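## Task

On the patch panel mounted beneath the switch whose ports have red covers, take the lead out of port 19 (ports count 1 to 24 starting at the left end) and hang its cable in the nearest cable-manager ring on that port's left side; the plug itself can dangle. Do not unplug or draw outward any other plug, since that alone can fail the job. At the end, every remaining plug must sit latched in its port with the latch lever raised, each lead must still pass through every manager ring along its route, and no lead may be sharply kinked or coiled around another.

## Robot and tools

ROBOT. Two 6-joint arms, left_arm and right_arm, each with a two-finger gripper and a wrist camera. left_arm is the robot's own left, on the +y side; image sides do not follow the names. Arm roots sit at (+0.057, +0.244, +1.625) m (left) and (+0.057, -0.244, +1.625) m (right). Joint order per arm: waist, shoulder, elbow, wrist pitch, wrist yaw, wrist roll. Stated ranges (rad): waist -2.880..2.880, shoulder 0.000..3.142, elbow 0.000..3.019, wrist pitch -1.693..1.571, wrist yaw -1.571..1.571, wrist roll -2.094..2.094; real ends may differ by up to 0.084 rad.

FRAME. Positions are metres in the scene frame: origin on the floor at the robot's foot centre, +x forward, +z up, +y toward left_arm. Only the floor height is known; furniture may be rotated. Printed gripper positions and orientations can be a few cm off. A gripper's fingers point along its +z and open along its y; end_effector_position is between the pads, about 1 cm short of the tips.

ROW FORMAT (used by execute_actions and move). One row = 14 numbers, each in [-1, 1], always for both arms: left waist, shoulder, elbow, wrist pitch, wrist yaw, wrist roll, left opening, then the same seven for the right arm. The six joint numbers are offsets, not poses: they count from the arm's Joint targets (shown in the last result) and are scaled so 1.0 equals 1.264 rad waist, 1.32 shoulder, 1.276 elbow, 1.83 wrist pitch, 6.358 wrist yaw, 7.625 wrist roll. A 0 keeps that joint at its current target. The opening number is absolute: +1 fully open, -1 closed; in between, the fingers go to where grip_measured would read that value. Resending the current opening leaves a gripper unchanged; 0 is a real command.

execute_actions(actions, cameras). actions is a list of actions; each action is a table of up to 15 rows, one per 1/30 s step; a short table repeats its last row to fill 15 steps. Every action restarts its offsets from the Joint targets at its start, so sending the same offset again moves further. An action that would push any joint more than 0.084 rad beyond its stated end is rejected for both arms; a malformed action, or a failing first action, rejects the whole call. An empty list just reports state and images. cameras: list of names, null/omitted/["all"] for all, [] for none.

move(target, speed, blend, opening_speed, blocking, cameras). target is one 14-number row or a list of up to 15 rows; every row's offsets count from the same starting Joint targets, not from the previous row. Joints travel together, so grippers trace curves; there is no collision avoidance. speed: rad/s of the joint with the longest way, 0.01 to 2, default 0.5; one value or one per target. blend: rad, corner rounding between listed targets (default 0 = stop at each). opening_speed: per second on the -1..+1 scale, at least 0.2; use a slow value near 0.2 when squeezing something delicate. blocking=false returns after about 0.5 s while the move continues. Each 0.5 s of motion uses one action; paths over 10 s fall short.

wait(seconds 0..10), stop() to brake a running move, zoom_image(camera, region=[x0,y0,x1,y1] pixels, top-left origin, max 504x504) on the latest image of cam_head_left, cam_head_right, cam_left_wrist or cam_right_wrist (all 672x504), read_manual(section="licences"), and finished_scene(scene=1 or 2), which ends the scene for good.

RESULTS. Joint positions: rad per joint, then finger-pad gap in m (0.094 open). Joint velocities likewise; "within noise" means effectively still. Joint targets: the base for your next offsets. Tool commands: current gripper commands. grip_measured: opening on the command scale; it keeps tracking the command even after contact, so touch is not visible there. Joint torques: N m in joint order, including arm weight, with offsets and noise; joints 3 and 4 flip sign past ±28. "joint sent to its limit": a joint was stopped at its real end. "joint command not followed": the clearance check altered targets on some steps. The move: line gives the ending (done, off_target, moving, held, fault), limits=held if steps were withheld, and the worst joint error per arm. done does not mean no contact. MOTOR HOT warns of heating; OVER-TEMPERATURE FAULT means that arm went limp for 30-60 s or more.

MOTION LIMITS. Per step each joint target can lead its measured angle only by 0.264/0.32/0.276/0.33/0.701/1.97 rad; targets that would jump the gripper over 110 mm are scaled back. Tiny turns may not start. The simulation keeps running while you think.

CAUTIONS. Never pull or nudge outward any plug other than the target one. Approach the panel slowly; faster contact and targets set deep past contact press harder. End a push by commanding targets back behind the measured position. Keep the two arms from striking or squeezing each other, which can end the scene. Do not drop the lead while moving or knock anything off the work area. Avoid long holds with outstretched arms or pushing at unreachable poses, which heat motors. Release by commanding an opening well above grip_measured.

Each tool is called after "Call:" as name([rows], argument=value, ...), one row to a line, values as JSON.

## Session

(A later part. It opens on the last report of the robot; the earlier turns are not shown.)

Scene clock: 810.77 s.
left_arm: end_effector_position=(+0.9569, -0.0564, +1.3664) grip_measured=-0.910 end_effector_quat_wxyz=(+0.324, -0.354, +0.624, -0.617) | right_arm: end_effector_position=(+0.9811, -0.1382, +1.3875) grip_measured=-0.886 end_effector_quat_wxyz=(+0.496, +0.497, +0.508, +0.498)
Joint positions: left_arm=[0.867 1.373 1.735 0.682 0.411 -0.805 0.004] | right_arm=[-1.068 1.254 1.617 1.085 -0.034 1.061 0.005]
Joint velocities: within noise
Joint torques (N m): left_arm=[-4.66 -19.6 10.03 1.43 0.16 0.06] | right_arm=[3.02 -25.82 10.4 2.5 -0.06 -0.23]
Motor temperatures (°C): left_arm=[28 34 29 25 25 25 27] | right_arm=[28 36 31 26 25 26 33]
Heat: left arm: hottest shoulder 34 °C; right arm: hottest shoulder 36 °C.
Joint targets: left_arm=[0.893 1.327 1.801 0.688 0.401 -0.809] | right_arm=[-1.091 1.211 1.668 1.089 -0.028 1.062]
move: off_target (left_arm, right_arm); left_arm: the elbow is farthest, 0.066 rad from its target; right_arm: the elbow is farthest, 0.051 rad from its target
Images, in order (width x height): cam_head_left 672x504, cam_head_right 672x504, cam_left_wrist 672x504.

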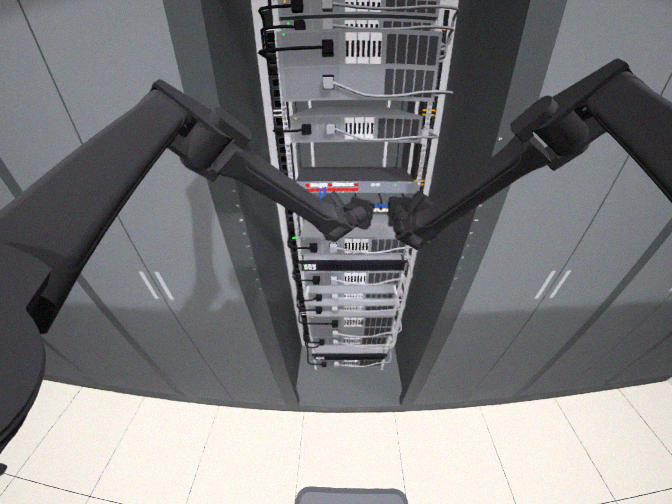

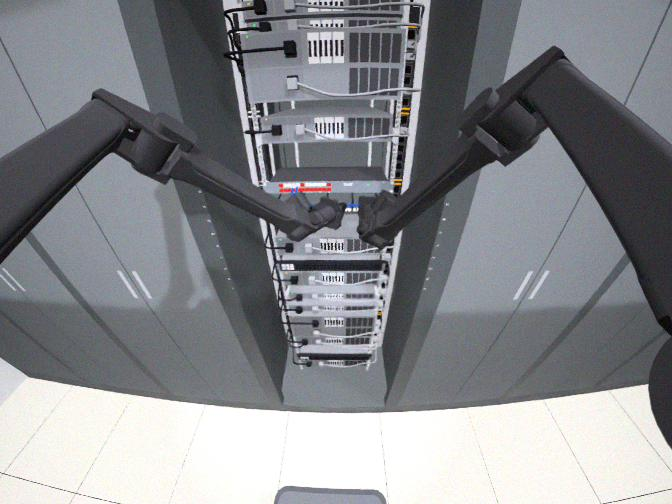

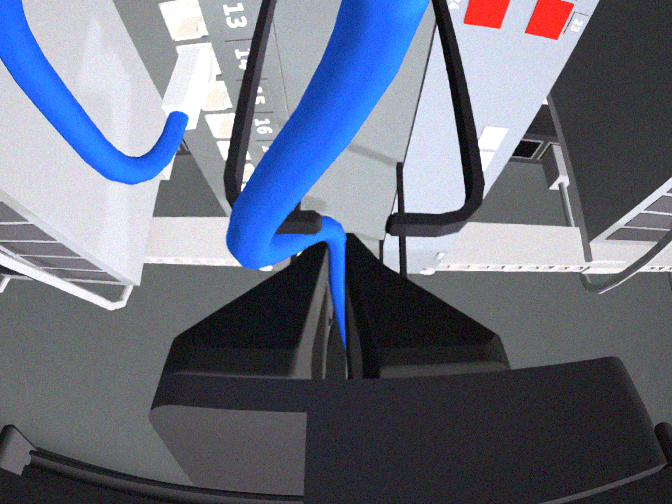

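Call:
move(target=[0,0,0.033,-0.02,0,0,-0.92,0,0,0.0274,-0.0191,0,0,-0.97], speed=0.05, cameras=["cam_left_wrist","cam_head_left","cam_head_right"])

Call:
zoom_image(camera="cam_head_left", region=[360, 185, 400, 225])

Call:
zoom_image(camera="cam_head_right", region=[330, 185, 370, 225])

Call:
zoom_image(camera="cam_left_wrist", region=[200, 0, 480, 300])

Scene clock: 818.67 s.
left_arm: end_effector_position=(+0.9645, -0.0557, +1.3683) grip_measured=-0.910 end_effector_quat_wxyz=(+0.316, -0.354, +0.627, -0.618) | right_arm: end_effector_position=(+0.9907, -0.1393, +1.3902) grip_measured=-0.886 end_effector_quat_wxyz=(+0.493, +0.497, +0.511, +0.499)
Joint positions: left_arm=[0.867 1.373 1.763 0.638 0.416 -0.807 0.004] | right_arm=[-1.068 1.254 1.646 1.048 -0.038 1.061 0.005]
Joint velocities: within noise
Joint torques (N m): left_arm=[-4.84 -19.19 11.18 1.85 0 0.06] | right_arm=[3.14 -26.46 11.3 2.59 0.08 -0.23]
Motor temperatures (°C): left_arm=[28 35 30 25 25 25 27] | right_arm=[28 36 32 26 25 26 33]
Heat: left arm: hottest shoulder 35 °C; right arm: hottest shoulder 36 °C.
Joint targets: left_arm=[0.893 1.327 1.843 0.651 0.401 -0.809] | right_arm=[-1.091 1.211 1.703 1.054 -0.028 1.062]
move: off_target (left_arm, right_arm); left_arm: the elbow is farthest, 0.080 rad from its target; right_arm: the elbow is farthest, 0.057 rad from its target
Images, in order (width x height): cam_head_left 672x504, cam_head_right 672x504, cam_left_wrist 672x504.

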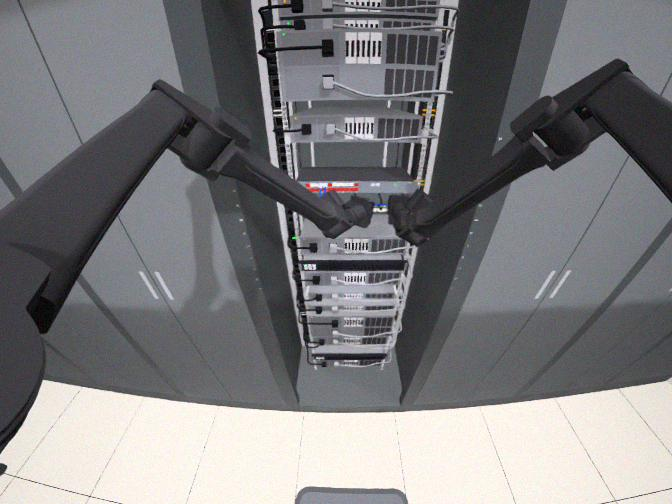

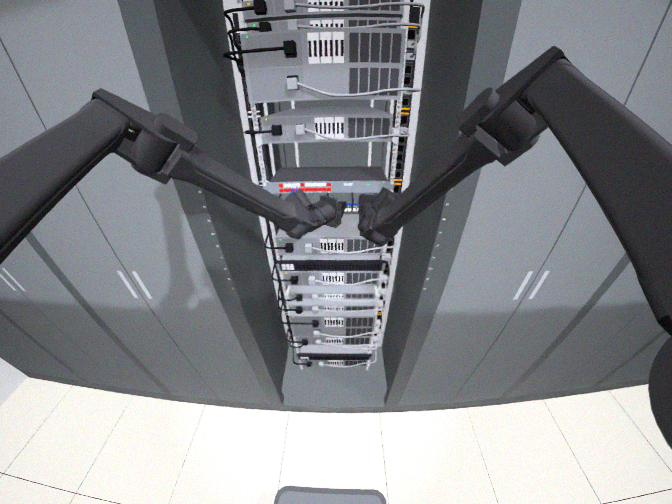

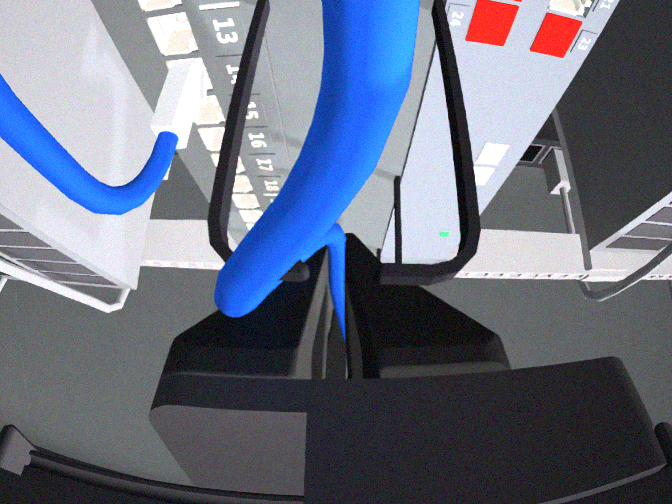

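Scaled by 12.600 from the camera's 672x504 image, which has a finer 960x720 frame.

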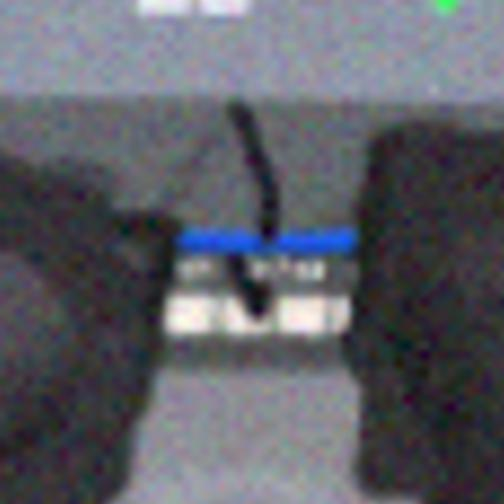

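Scaled by 12.600 from the camera's 672x504 image, which has a finer 960x720 frame.

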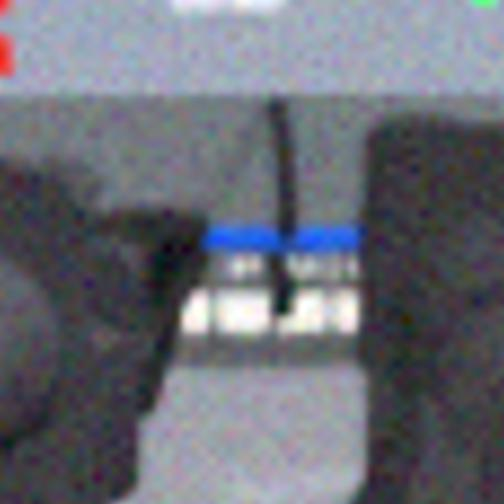

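Scaled by 1.680 from the camera's 672x504 image, which has a finer 960x720 frame.

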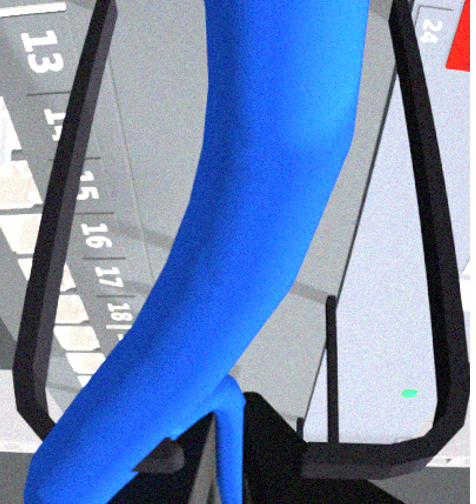

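Call:
move(target=[0.0166,0.0648,0.035,-0.011,0,0,-0.92,-0.011,0.0727,0.0274,-0.005,0,0,-0.97], speed=0.06, cameras=["cam_left_wrist","cam_right_wrist","cam_head_left","cam_head_right"])

Call:
zoom_image(camera="cam_head_left", region=[360, 185, 400, 225])

Call:
zoom_image(camera="cam_head_right", region=[330, 185, 370, 225])

Scene clock: 837.53 s.
left_arm: end_effector_position=(+0.9721, -0.0605, +1.3546) grip_measured=-0.910 end_effector_quat_wxyz=(+0.321, -0.351, +0.628, -0.616) | right_arm: end_effector_position=(+0.9966, -0.1387, +1.3767) grip_measured=-0.886 end_effector_quat_wxyz=(+0.497, +0.496, +0.513, +0.493)
Joint positions: left_arm=[0.878 1.418 1.823 0.63 0.418 -0.807 0.004] | right_arm=[-1.082 1.292 1.692 1.042 -0.033 1.061 0.005]
Joint velocities: within noise
Joint torques (N m): left_arm=[-4.19 -16.15 10.17 1.35 -0.12 0.08] | right_arm=[3.02 -21.6 10.24 2.4 -0.09 -0.24]
Motor temperatures (°C): left_arm=[28 35 32 25 25 25 27] | right_arm=[28 37 33 26 25 26 33]
Heat: left arm: hottest shoulder 35 °C; right arm: hottest shoulder 37 °C.
Joint targets: left_arm=[0.914 1.413 1.888 0.631 0.402 -0.809] | right_arm=[-1.105 1.307 1.738 1.045 -0.028 1.062]
move: off_target (left_arm, right_arm); left_arm: the elbow is farthest, 0.064 rad from its target; right_arm: the elbow is farthest, 0.046 rad from its target

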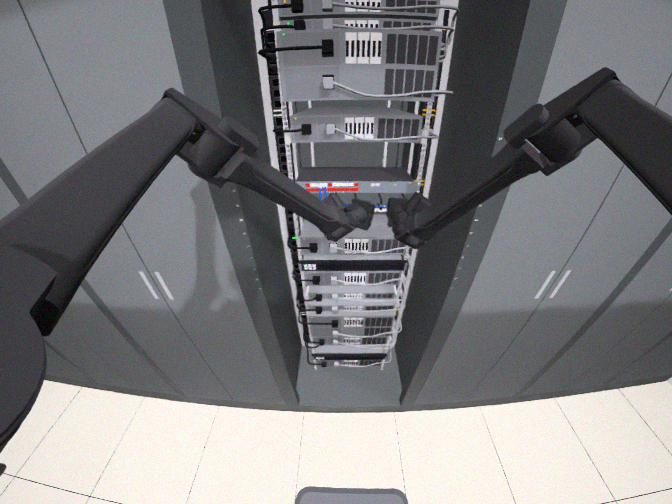

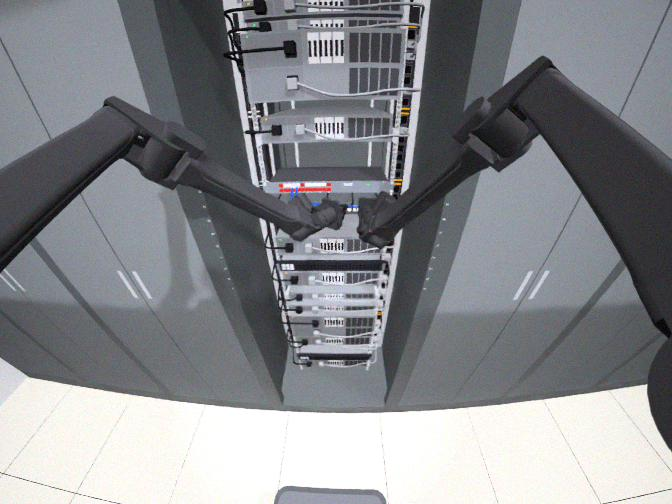

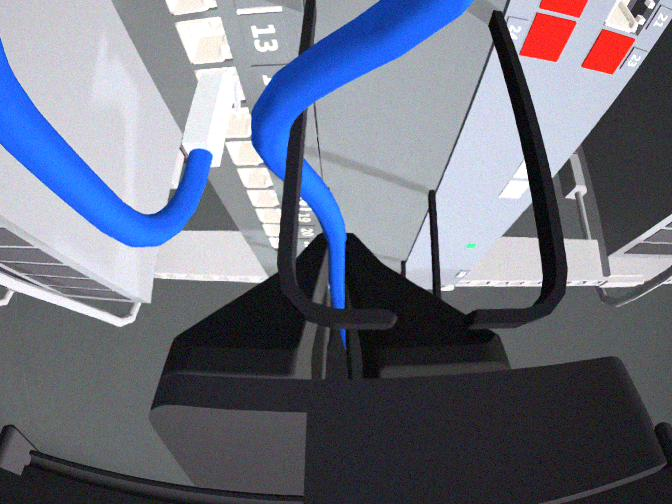

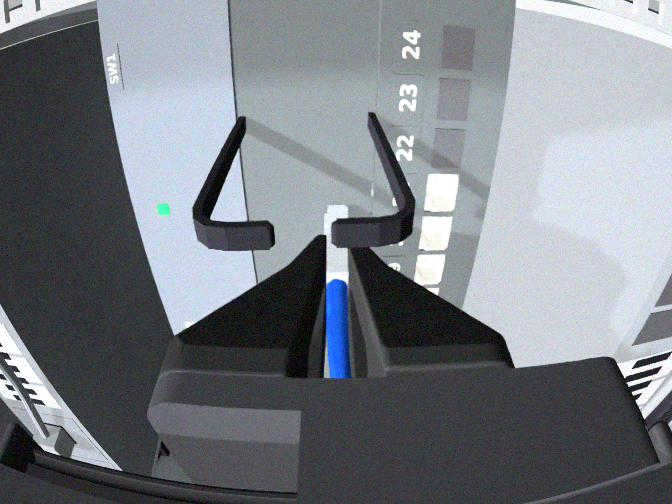

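Scaled by 12.600 from the camera's 672x504 image, which has a finer 960x720 frame.

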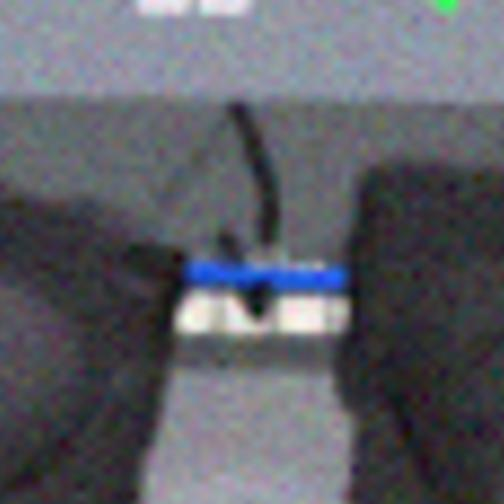

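Scaled by 12.600 from the camera's 672x504 image, which has a finer 960x720 frame.

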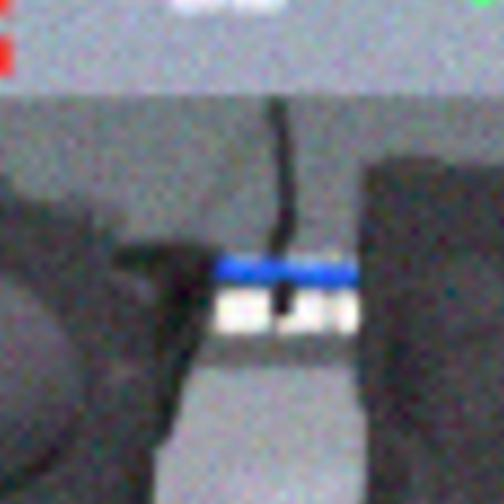

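Call:
zoom_image(camera="cam_left_wrist", region=[200, 0, 520, 350])

Scaled by 1.440 from the camera's 672x504 image, which has a finer 960x720 frame.

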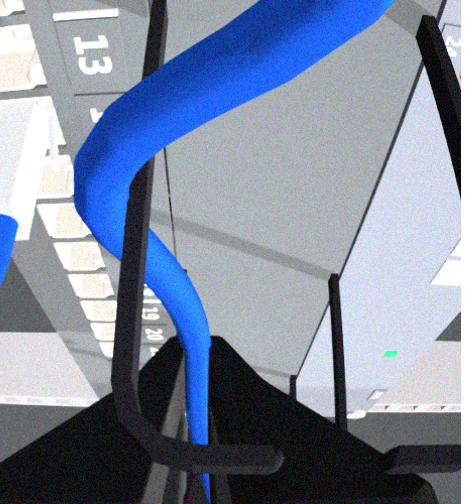

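Call:
move(target=[0,0,0,0,0,0,-0.55,0,0,0,0,0,0,-0.97], opening_speed=0.2)

Call:
zoom_image(camera="cam_head_left", region=[360, 185, 400, 225])

Call:
zoom_image(camera="cam_left_wrist", region=[200, 0, 520, 400])

Scene clock: 850.90 s.
left_arm: end_effector_position=(+0.9710, -0.0592, +1.3464) grip_measured=-0.554 end_effector_quat_wxyz=(+0.320, -0.353, +0.634, -0.609) | right_arm: end_effector_position=(+0.9974, -0.1402, +1.3769) grip_measured=-0.886 end_effector_quat_wxyz=(+0.499, +0.495, +0.513, +0.492)
Joint positions: left_arm=[0.888 1.425 1.826 0.627 0.41 -0.807 0.021] | right_arm=[-1.084 1.293 1.695 1.042 -0.031 1.061 0.005]
Joint velocities: within noise
Joint torques (N m): left_arm=[-5.01 -17.26 9.88 1.52 0.17 0.06] | right_arm=[3.31 -21.77 10.24 2.44 -0.16 -0.23]
Motor temperatures (°C): left_arm=[28 34 31 25 25 25 27] | right_arm=[28 37 33 26 25 26 33]
Heat: left arm: hottest shoulder 34 °C; right arm: hottest shoulder 37 °C.
Joint targets: left_arm=[0.914 1.413 1.888 0.631 0.402 -0.809] | right_arm=[-1.105 1.307 1.738 1.045 -0.028 1.062]
move: off_target (left_arm, right_arm); left_arm: the elbow is farthest, 0.062 rad from its target; right_arm: the elbow is farthest, 0.043 rad from its target

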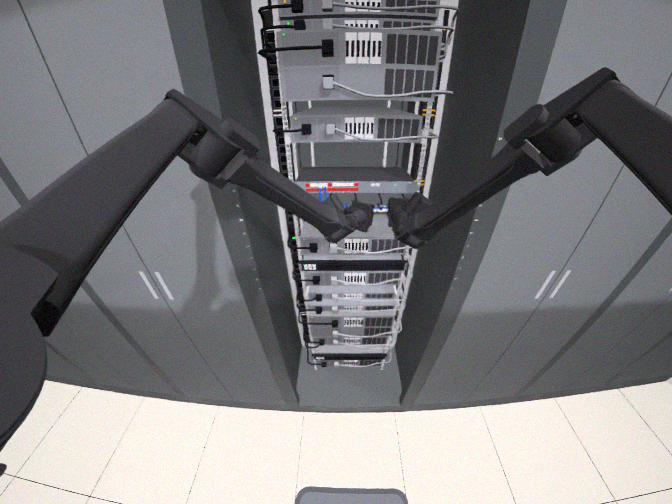

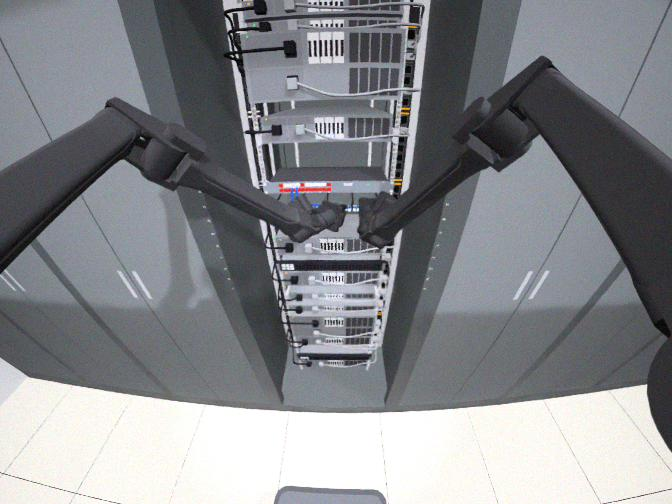

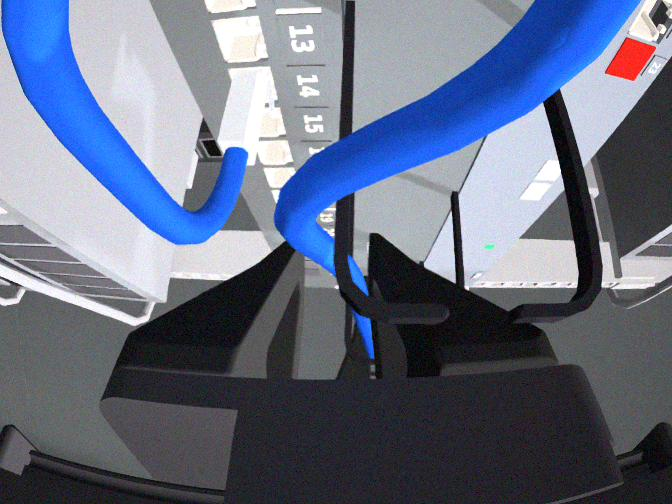

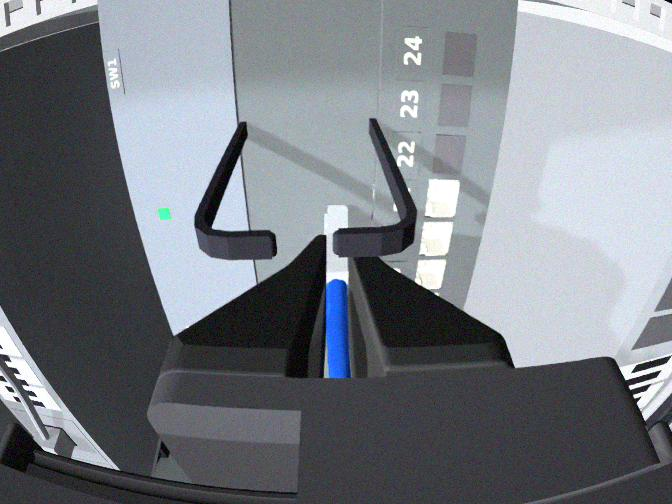

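Scaled by 12.600 from the camera's 672x504 image, which has a finer 960x720 frame.

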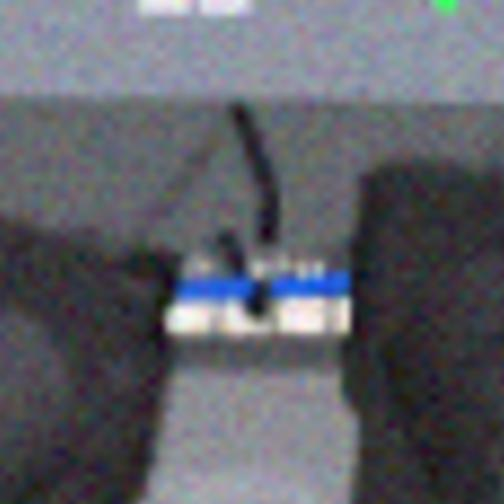

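Scaled by 1.260 from the camera's 672x504 image, which has a finer 960x720 frame.

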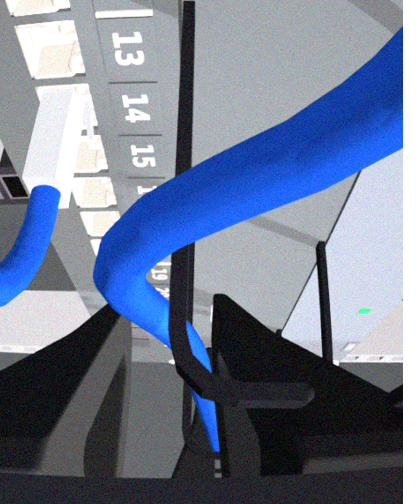

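Call:
move(target=[-0.007,-0.0303,-0.2312,0.1552,0.0008,-0.0018,-0.55,0,0,0,0,0,0,-0.97], speed=0.1)

Call:
zoom_image(camera="cam_head_left", region=[340, 185, 400, 225])

Call:
zoom_image(camera="cam_left_wrist", region=[200, 0, 520, 400])

Scene clock: 868.37 s.
left_arm: end_effector_position=(+0.9091, -0.0572, +1.3439) grip_measured=-0.553 end_effector_quat_wxyz=(+0.354, -0.353, +0.616, -0.609) | right_arm: end_effector_position=(+0.9975, -0.1402, +1.3770) grip_measured=-0.886 end_effector_quat_wxyz=(+0.499, +0.495, +0.513, +0.492)
Joint positions: left_arm=[0.894 1.391 1.598 0.899 0.405 -0.814 0.021] | right_arm=[-1.084 1.293 1.695 1.042 -0.031 1.061 0.005]
Joint velocities: within noise
Joint torques (N m): left_arm=[-6.07 -17.2 3.47 1.88 0.56 -0.01] | right_arm=[3.31 -21.71 10.25 2.43 -0.17 -0.22]
Motor temperatures (°C): left_arm=[28 34 31 25 25 25 26] | right_arm=[28 38 33 26 25 26 33]
Heat: left arm: hottest shoulder 34 °C; right arm: hottest shoulder 38 °C.
Joint targets: left_arm=[0.905 1.373 1.593 0.915 0.407 -0.822] | right_arm=[-1.105 1.307 1.738 1.045 -0.028 1.062]
move: off_target (right_arm); right_arm: the elbow is farthest, 0.043 rad from its target

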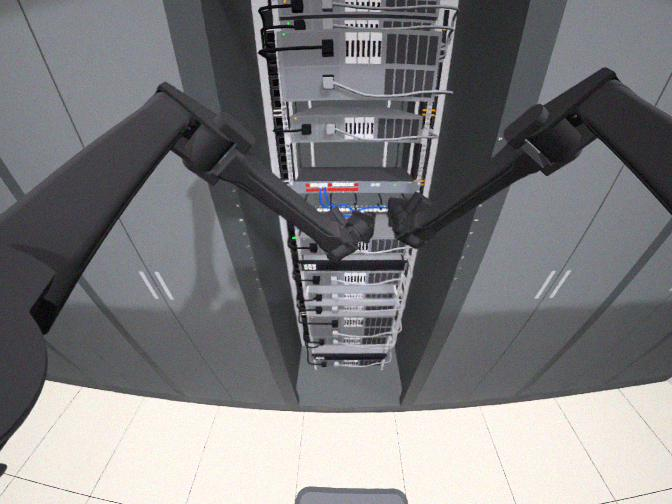

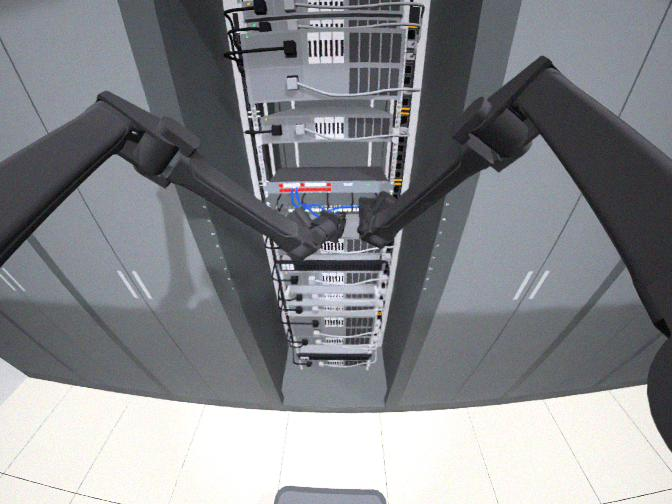

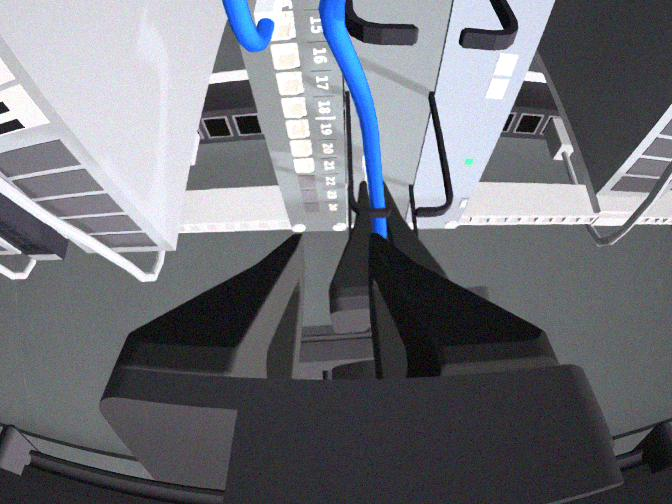

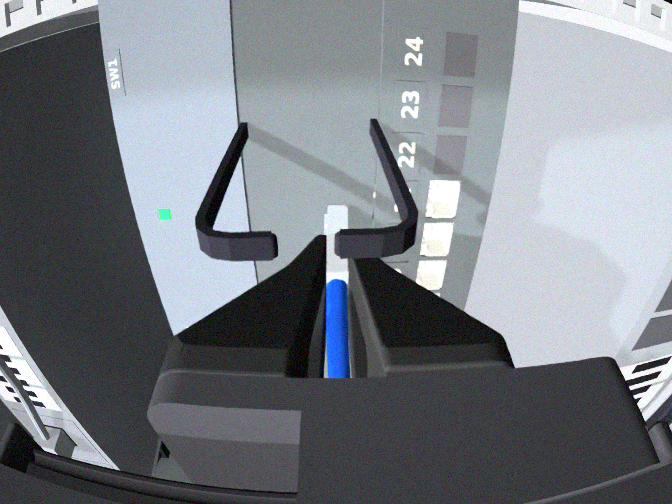

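Scaled by 8.400 from the camera's 672x504 image, which has a finer 960x720 frame.

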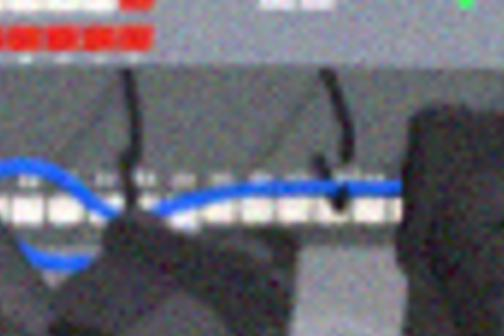

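Scaled by 1.260 from the camera's 672x504 image, which has a finer 960x720 frame.

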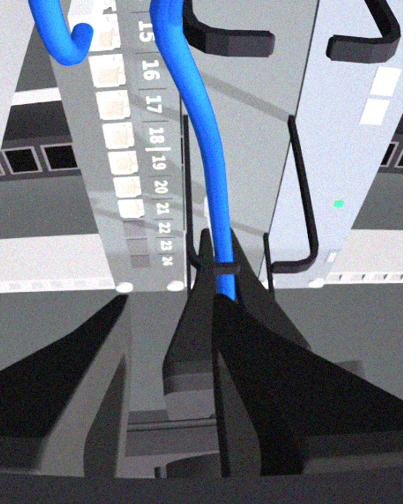

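Call:
move(target=[0,0,0,0,0,0,-0.55,0,0,0,0,0,0,-0.5], opening_speed=0.2)

Call:
zoom_image(camera="cam_head_left", region=[340, 185, 400, 225])

Call:
zoom_image(camera="cam_left_wrist", region=[200, 0, 520, 400])

Scene clock: 877.87 s.
left_arm: end_effector_position=(+0.9093, -0.0569, +1.3443) grip_measured=-0.553 end_effector_quat_wxyz=(+0.354, -0.353, +0.615, -0.609) | right_arm: end_effector_position=(+0.9975, -0.1403, +1.3770) grip_measured=-0.503 end_effector_quat_wxyz=(+0.499, +0.496, +0.513, +0.492)
Joint positions: left_arm=[0.894 1.39 1.598 0.9 0.405 -0.815 0.021] | right_arm=[-1.084 1.293 1.695 1.042 -0.031 1.061 0.023]
Joint velocities: within noise
Joint torques (N m): left_arm=[-6.3 -16.56 3.47 1.78 0.51 0.01] | right_arm=[3.19 -22.01 10.24 2.44 -0.17 -0.22]
Motor temperatures (°C): left_arm=[28 33 30 25 25 25 26] | right_arm=[28 38 33 26 25 26 33]
Heat: left arm: hottest shoulder 33 °C; right arm: hottest shoulder 38 °C.
Joint targets: left_arm=[0.905 1.373 1.593 0.915 0.407 -0.823] | right_arm=[-1.105 1.307 1.738 1.045 -0.028 1.062]
move: off_target (right_arm); right_arm: the elbow is farthest, 0.043 rad from its target

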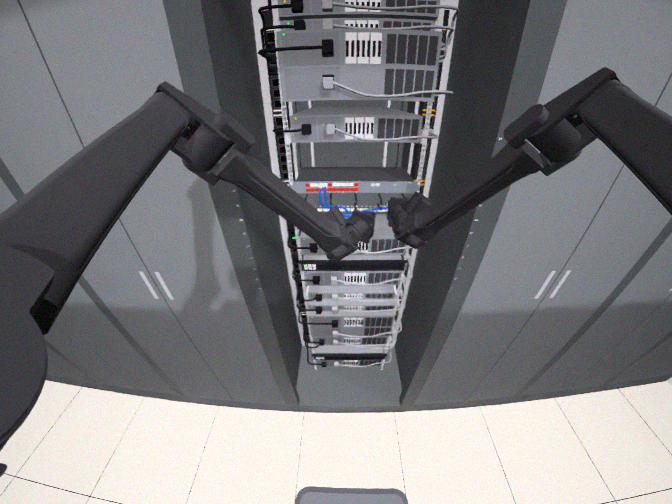

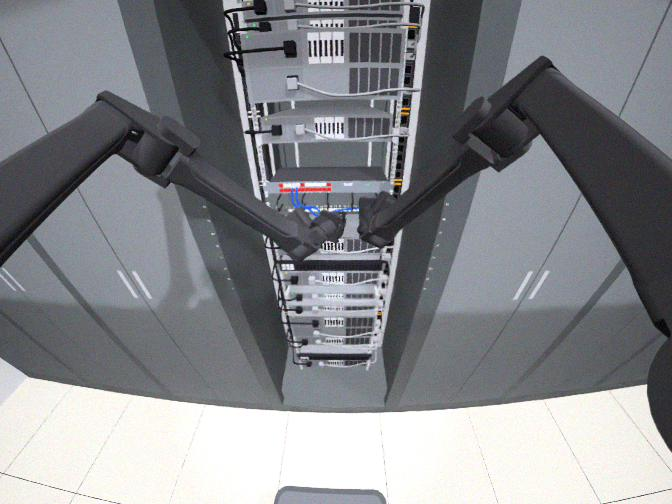

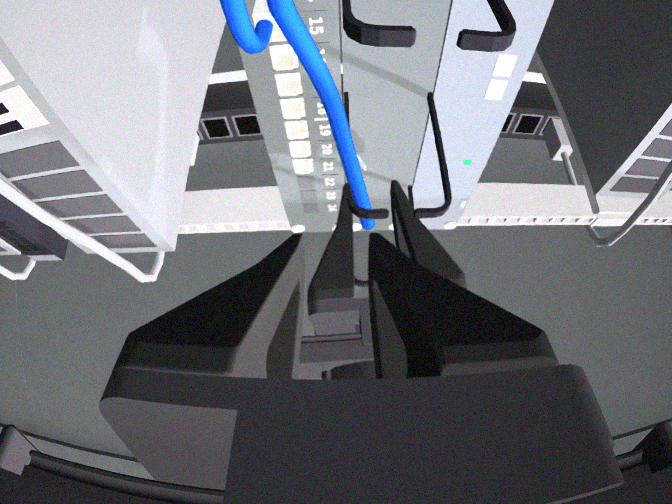

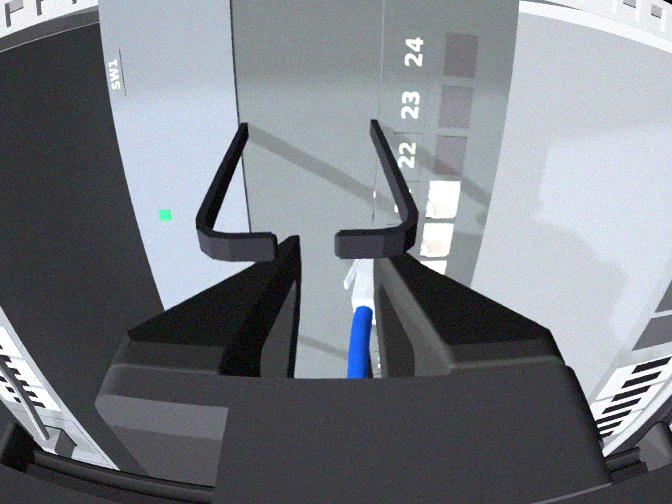

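Scaled by 8.400 from the camera's 672x504 image, which has a finer 960x720 frame.

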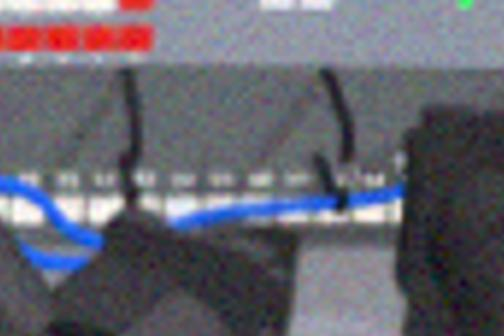

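Scaled by 1.260 from the camera's 672x504 image, which has a finer 960x720 frame.

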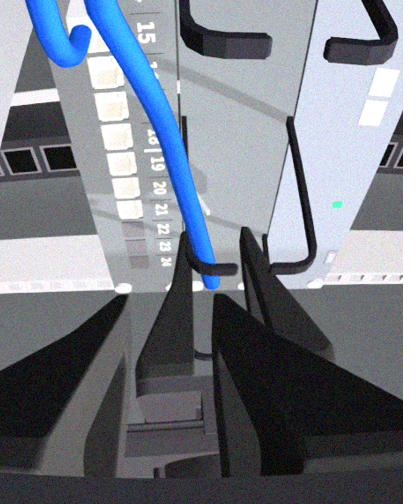

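Call:
zoom_image(camera="cam_left_wrist", region=[310, 70, 460, 250])

Call:
zoom_image(camera="cam_head_left", region=[360, 190, 400, 220])

Call:
zoom_image(camera="cam_right_wrist", region=[290, 230, 400, 390])

Scaled by 2.800 from the camera's 672x504 image, which has a finer 960x720 frame.

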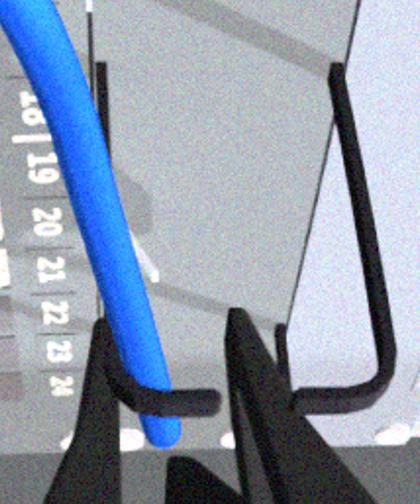

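Scaled by 12.600 from the camera's 672x504 image, which has a finer 960x720 frame.

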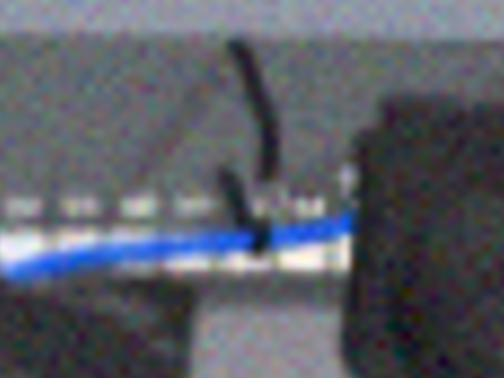

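Scaled by 3.150 from the camera's 672x504 image, which has a finer 960x720 frame.

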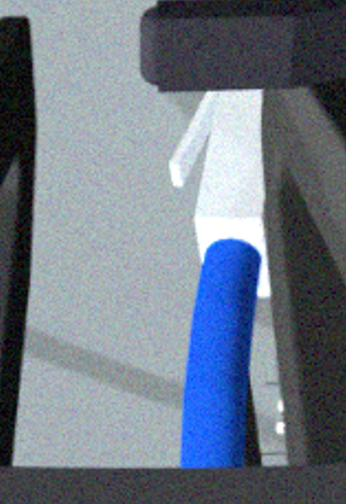

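Call:
move(target=[0,0,0,0,0,0,-0.55,-0.0081,0.0146,0.0119,0.0022,0,0,-0.5], speed=0.03, cameras=["cam_right_wrist","cam_left_wrist","cam_head_left"])

Call:
zoom_image(camera="cam_left_wrist", region=[310, 70, 460, 250])

Call:
zoom_image(camera="cam_right_wrist", region=[290, 230, 400, 390])

Scene clock: 894.47 s.
left_arm: end_effector_position=(+0.9093, -0.0569, +1.3443) grip_measured=-0.553 end_effector_quat_wxyz=(+0.354, -0.353, +0.615, -0.609) | right_arm: end_effector_position=(+0.9991, -0.1419, +1.3717) grip_measured=-0.502 end_effector_quat_wxyz=(+0.502, +0.493, +0.515, +0.489)
Joint positions: left_arm=[0.894 1.39 1.598 0.9 0.405 -0.815 0.021] | right_arm=[-1.094 1.306 1.71 1.042 -0.031 1.061 0.023]
Joint velocities: within noise
Joint torques (N m): left_arm=[-6.18 -16.67 3.49 1.85 0.53 0.03] | right_arm=[3.31 -21.3 10.17 2.59 -0.18 -0.24]
Motor temperatures (°C): left_arm=[28 33 29 25 25 25 26] | right_arm=[28 38 34 26 25 26 32]
Heat: left arm: hottest shoulder 33 °C; right arm: hottest shoulder 38 °C.
Joint targets: left_arm=[0.905 1.373 1.593 0.915 0.407 -0.822] | right_arm=[-1.115 1.326 1.753 1.049 -0.028 1.062]
move: off_target (right_arm); right_arm: the elbow is farthest, 0.043 rad from its target
Images, in order (width x height): cam_head_left 672x504, cam_left_wrist 672x504, cam_right_wrist 672x504.

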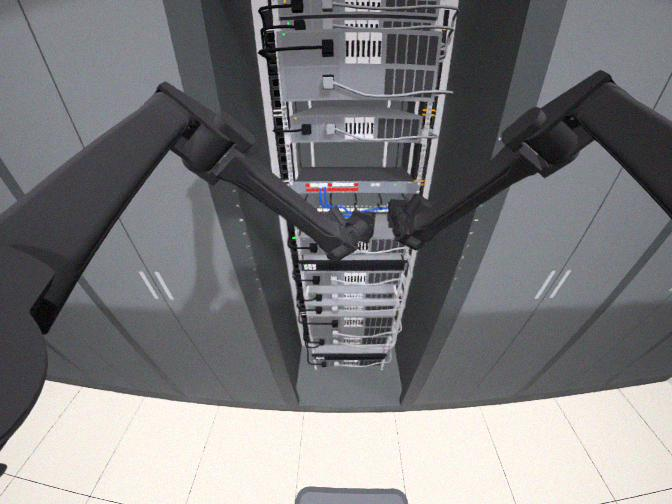

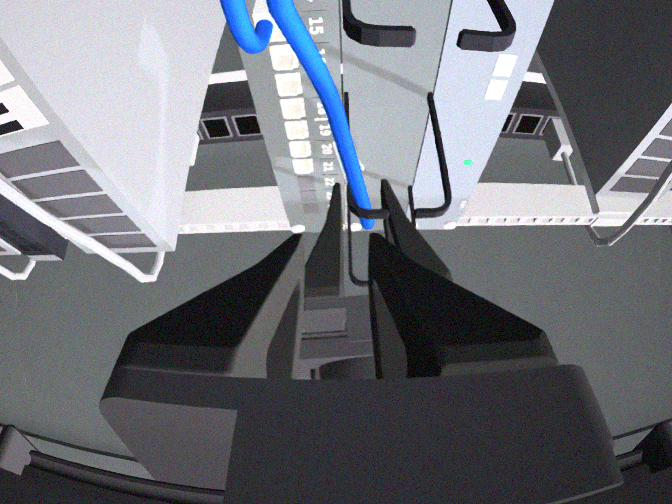

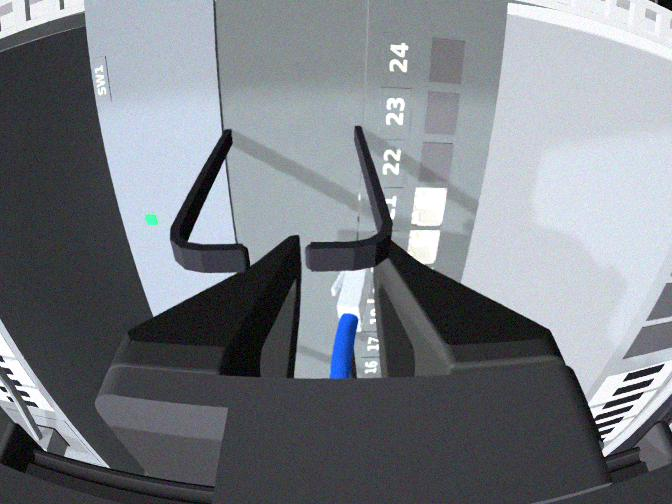

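Scaled by 2.800 from the camera's 672x504 image, which has a finer 960x720 frame.

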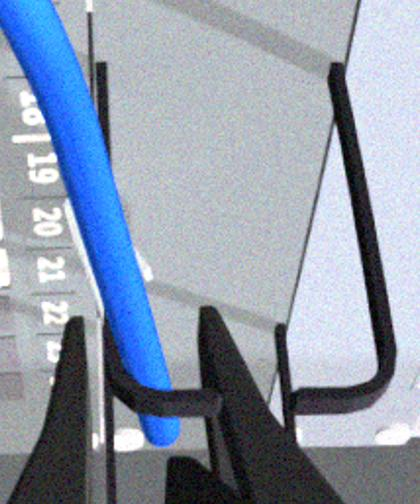

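Scaled by 3.150 from the camera's 672x504 image, which has a finer 960x720 frame.

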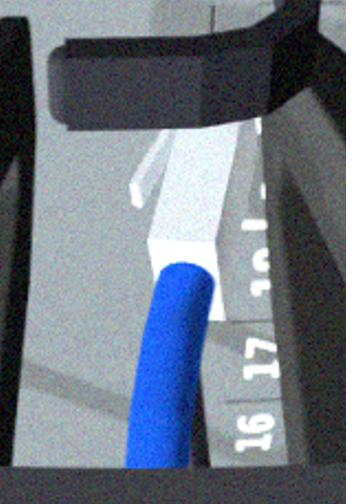

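Call:
move(target=[0,0,0,0,0,0,-0.55,0,-0.0848,-0.2473,0.124,-0.0005,0.005,-0.5], speed=0.1)

Call:
zoom_image(camera="cam_left_wrist", region=[220, 0, 460, 250])

Call:
zoom_image(camera="cam_right_wrist", region=[240, 130, 440, 390])

Call:
zoom_image(camera="cam_head_left", region=[330, 185, 410, 235])

Scene clock: 906.90 s.
left_arm: end_effector_position=(+0.9093, -0.0569, +1.3443) grip_measured=-0.553 end_effector_quat_wxyz=(+0.354, -0.353, +0.615, -0.609) | right_arm: end_effector_position=(+0.9242, -0.1391, +1.3711) grip_measured=-0.502 end_effector_quat_wxyz=(+0.502, +0.498, +0.503, +0.497)
Joint positions: left_arm=[0.894 1.39 1.598 0.9 0.405 -0.815 0.021] | right_arm=[-1.095 1.241 1.447 1.258 -0.031 1.086 0.023]
Joint velocities: within noise
Joint torques (N m): left_arm=[-6.18 -16.67 3.47 1.89 0.53 -0.01] | right_arm=[3.02 -23.18 3.71 3.06 -0.3 -0.09]
Motor temperatures (°C): left_arm=[28 32 29 25 25 25 26] | right_arm=[28 37 33 26 25 26 31]
Heat: left arm: hottest shoulder 32 °C; right arm: hottest shoulder 37 °C.
Joint targets: left_arm=[0.905 1.373 1.593 0.915 0.407 -0.822] | right_arm=[-1.115 1.214 1.437 1.275 -0.031 1.100]
move: done

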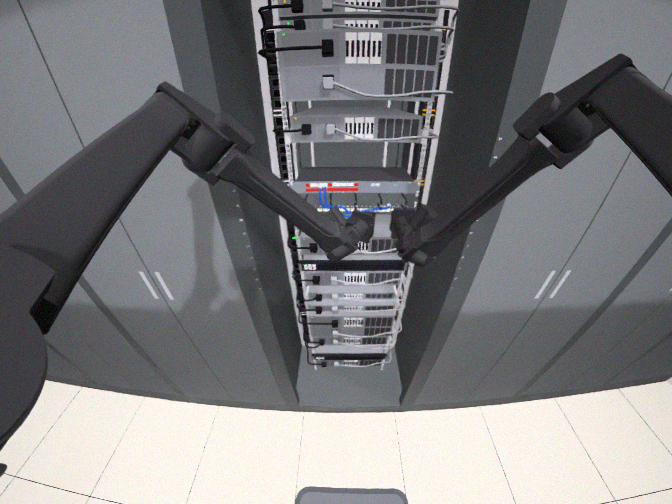

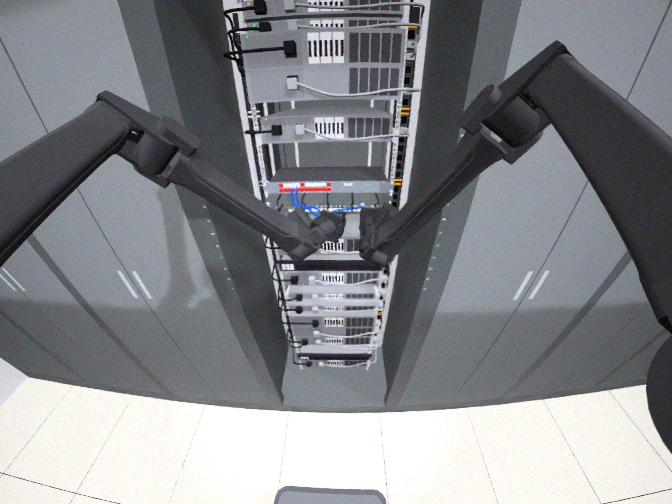

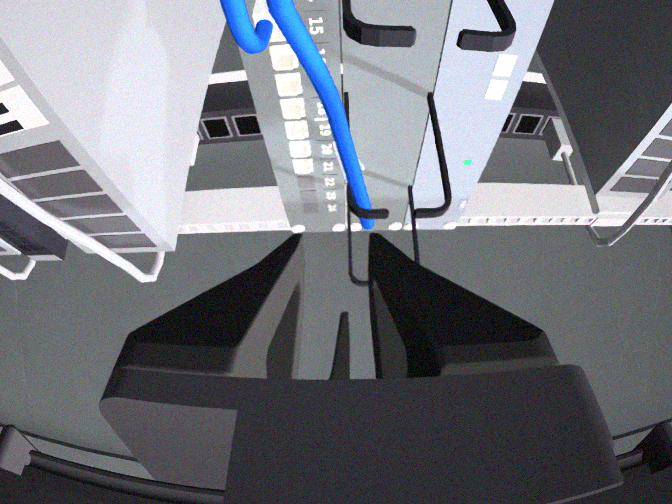

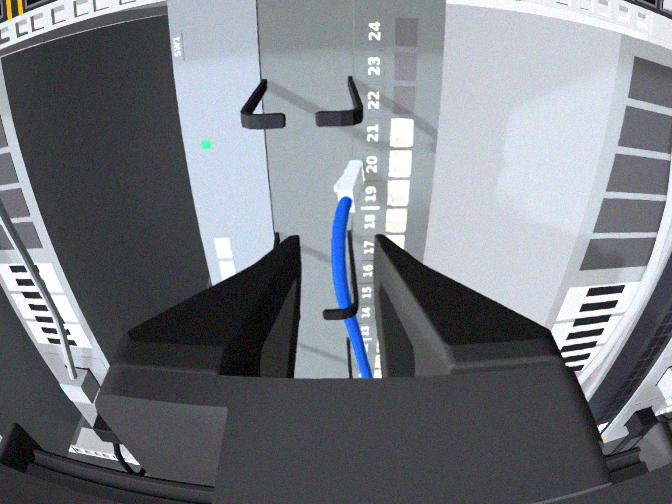

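Scaled by 2.016 from the camera's 672x504 image, which has a finer 960x720 frame.

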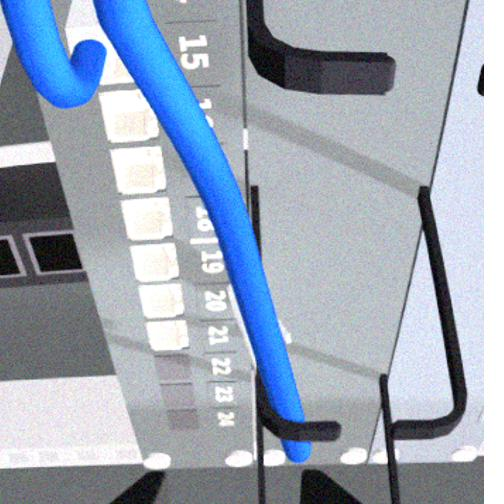

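Scaled by 1.938 from the camera's 672x504 image, which has a finer 960x720 frame.

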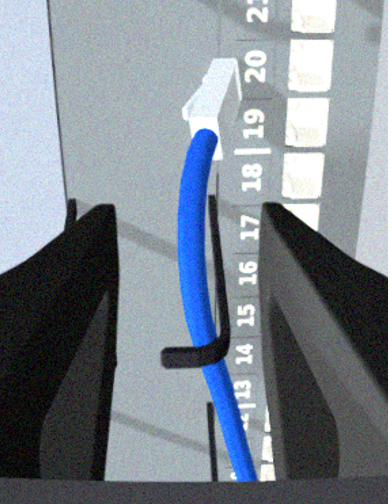

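Scaled by 6.300 from the camera's 672x504 image, which has a finer 960x720 frame.

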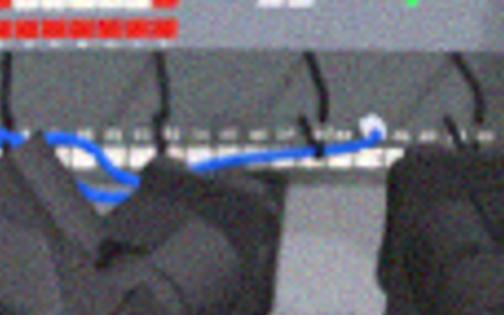

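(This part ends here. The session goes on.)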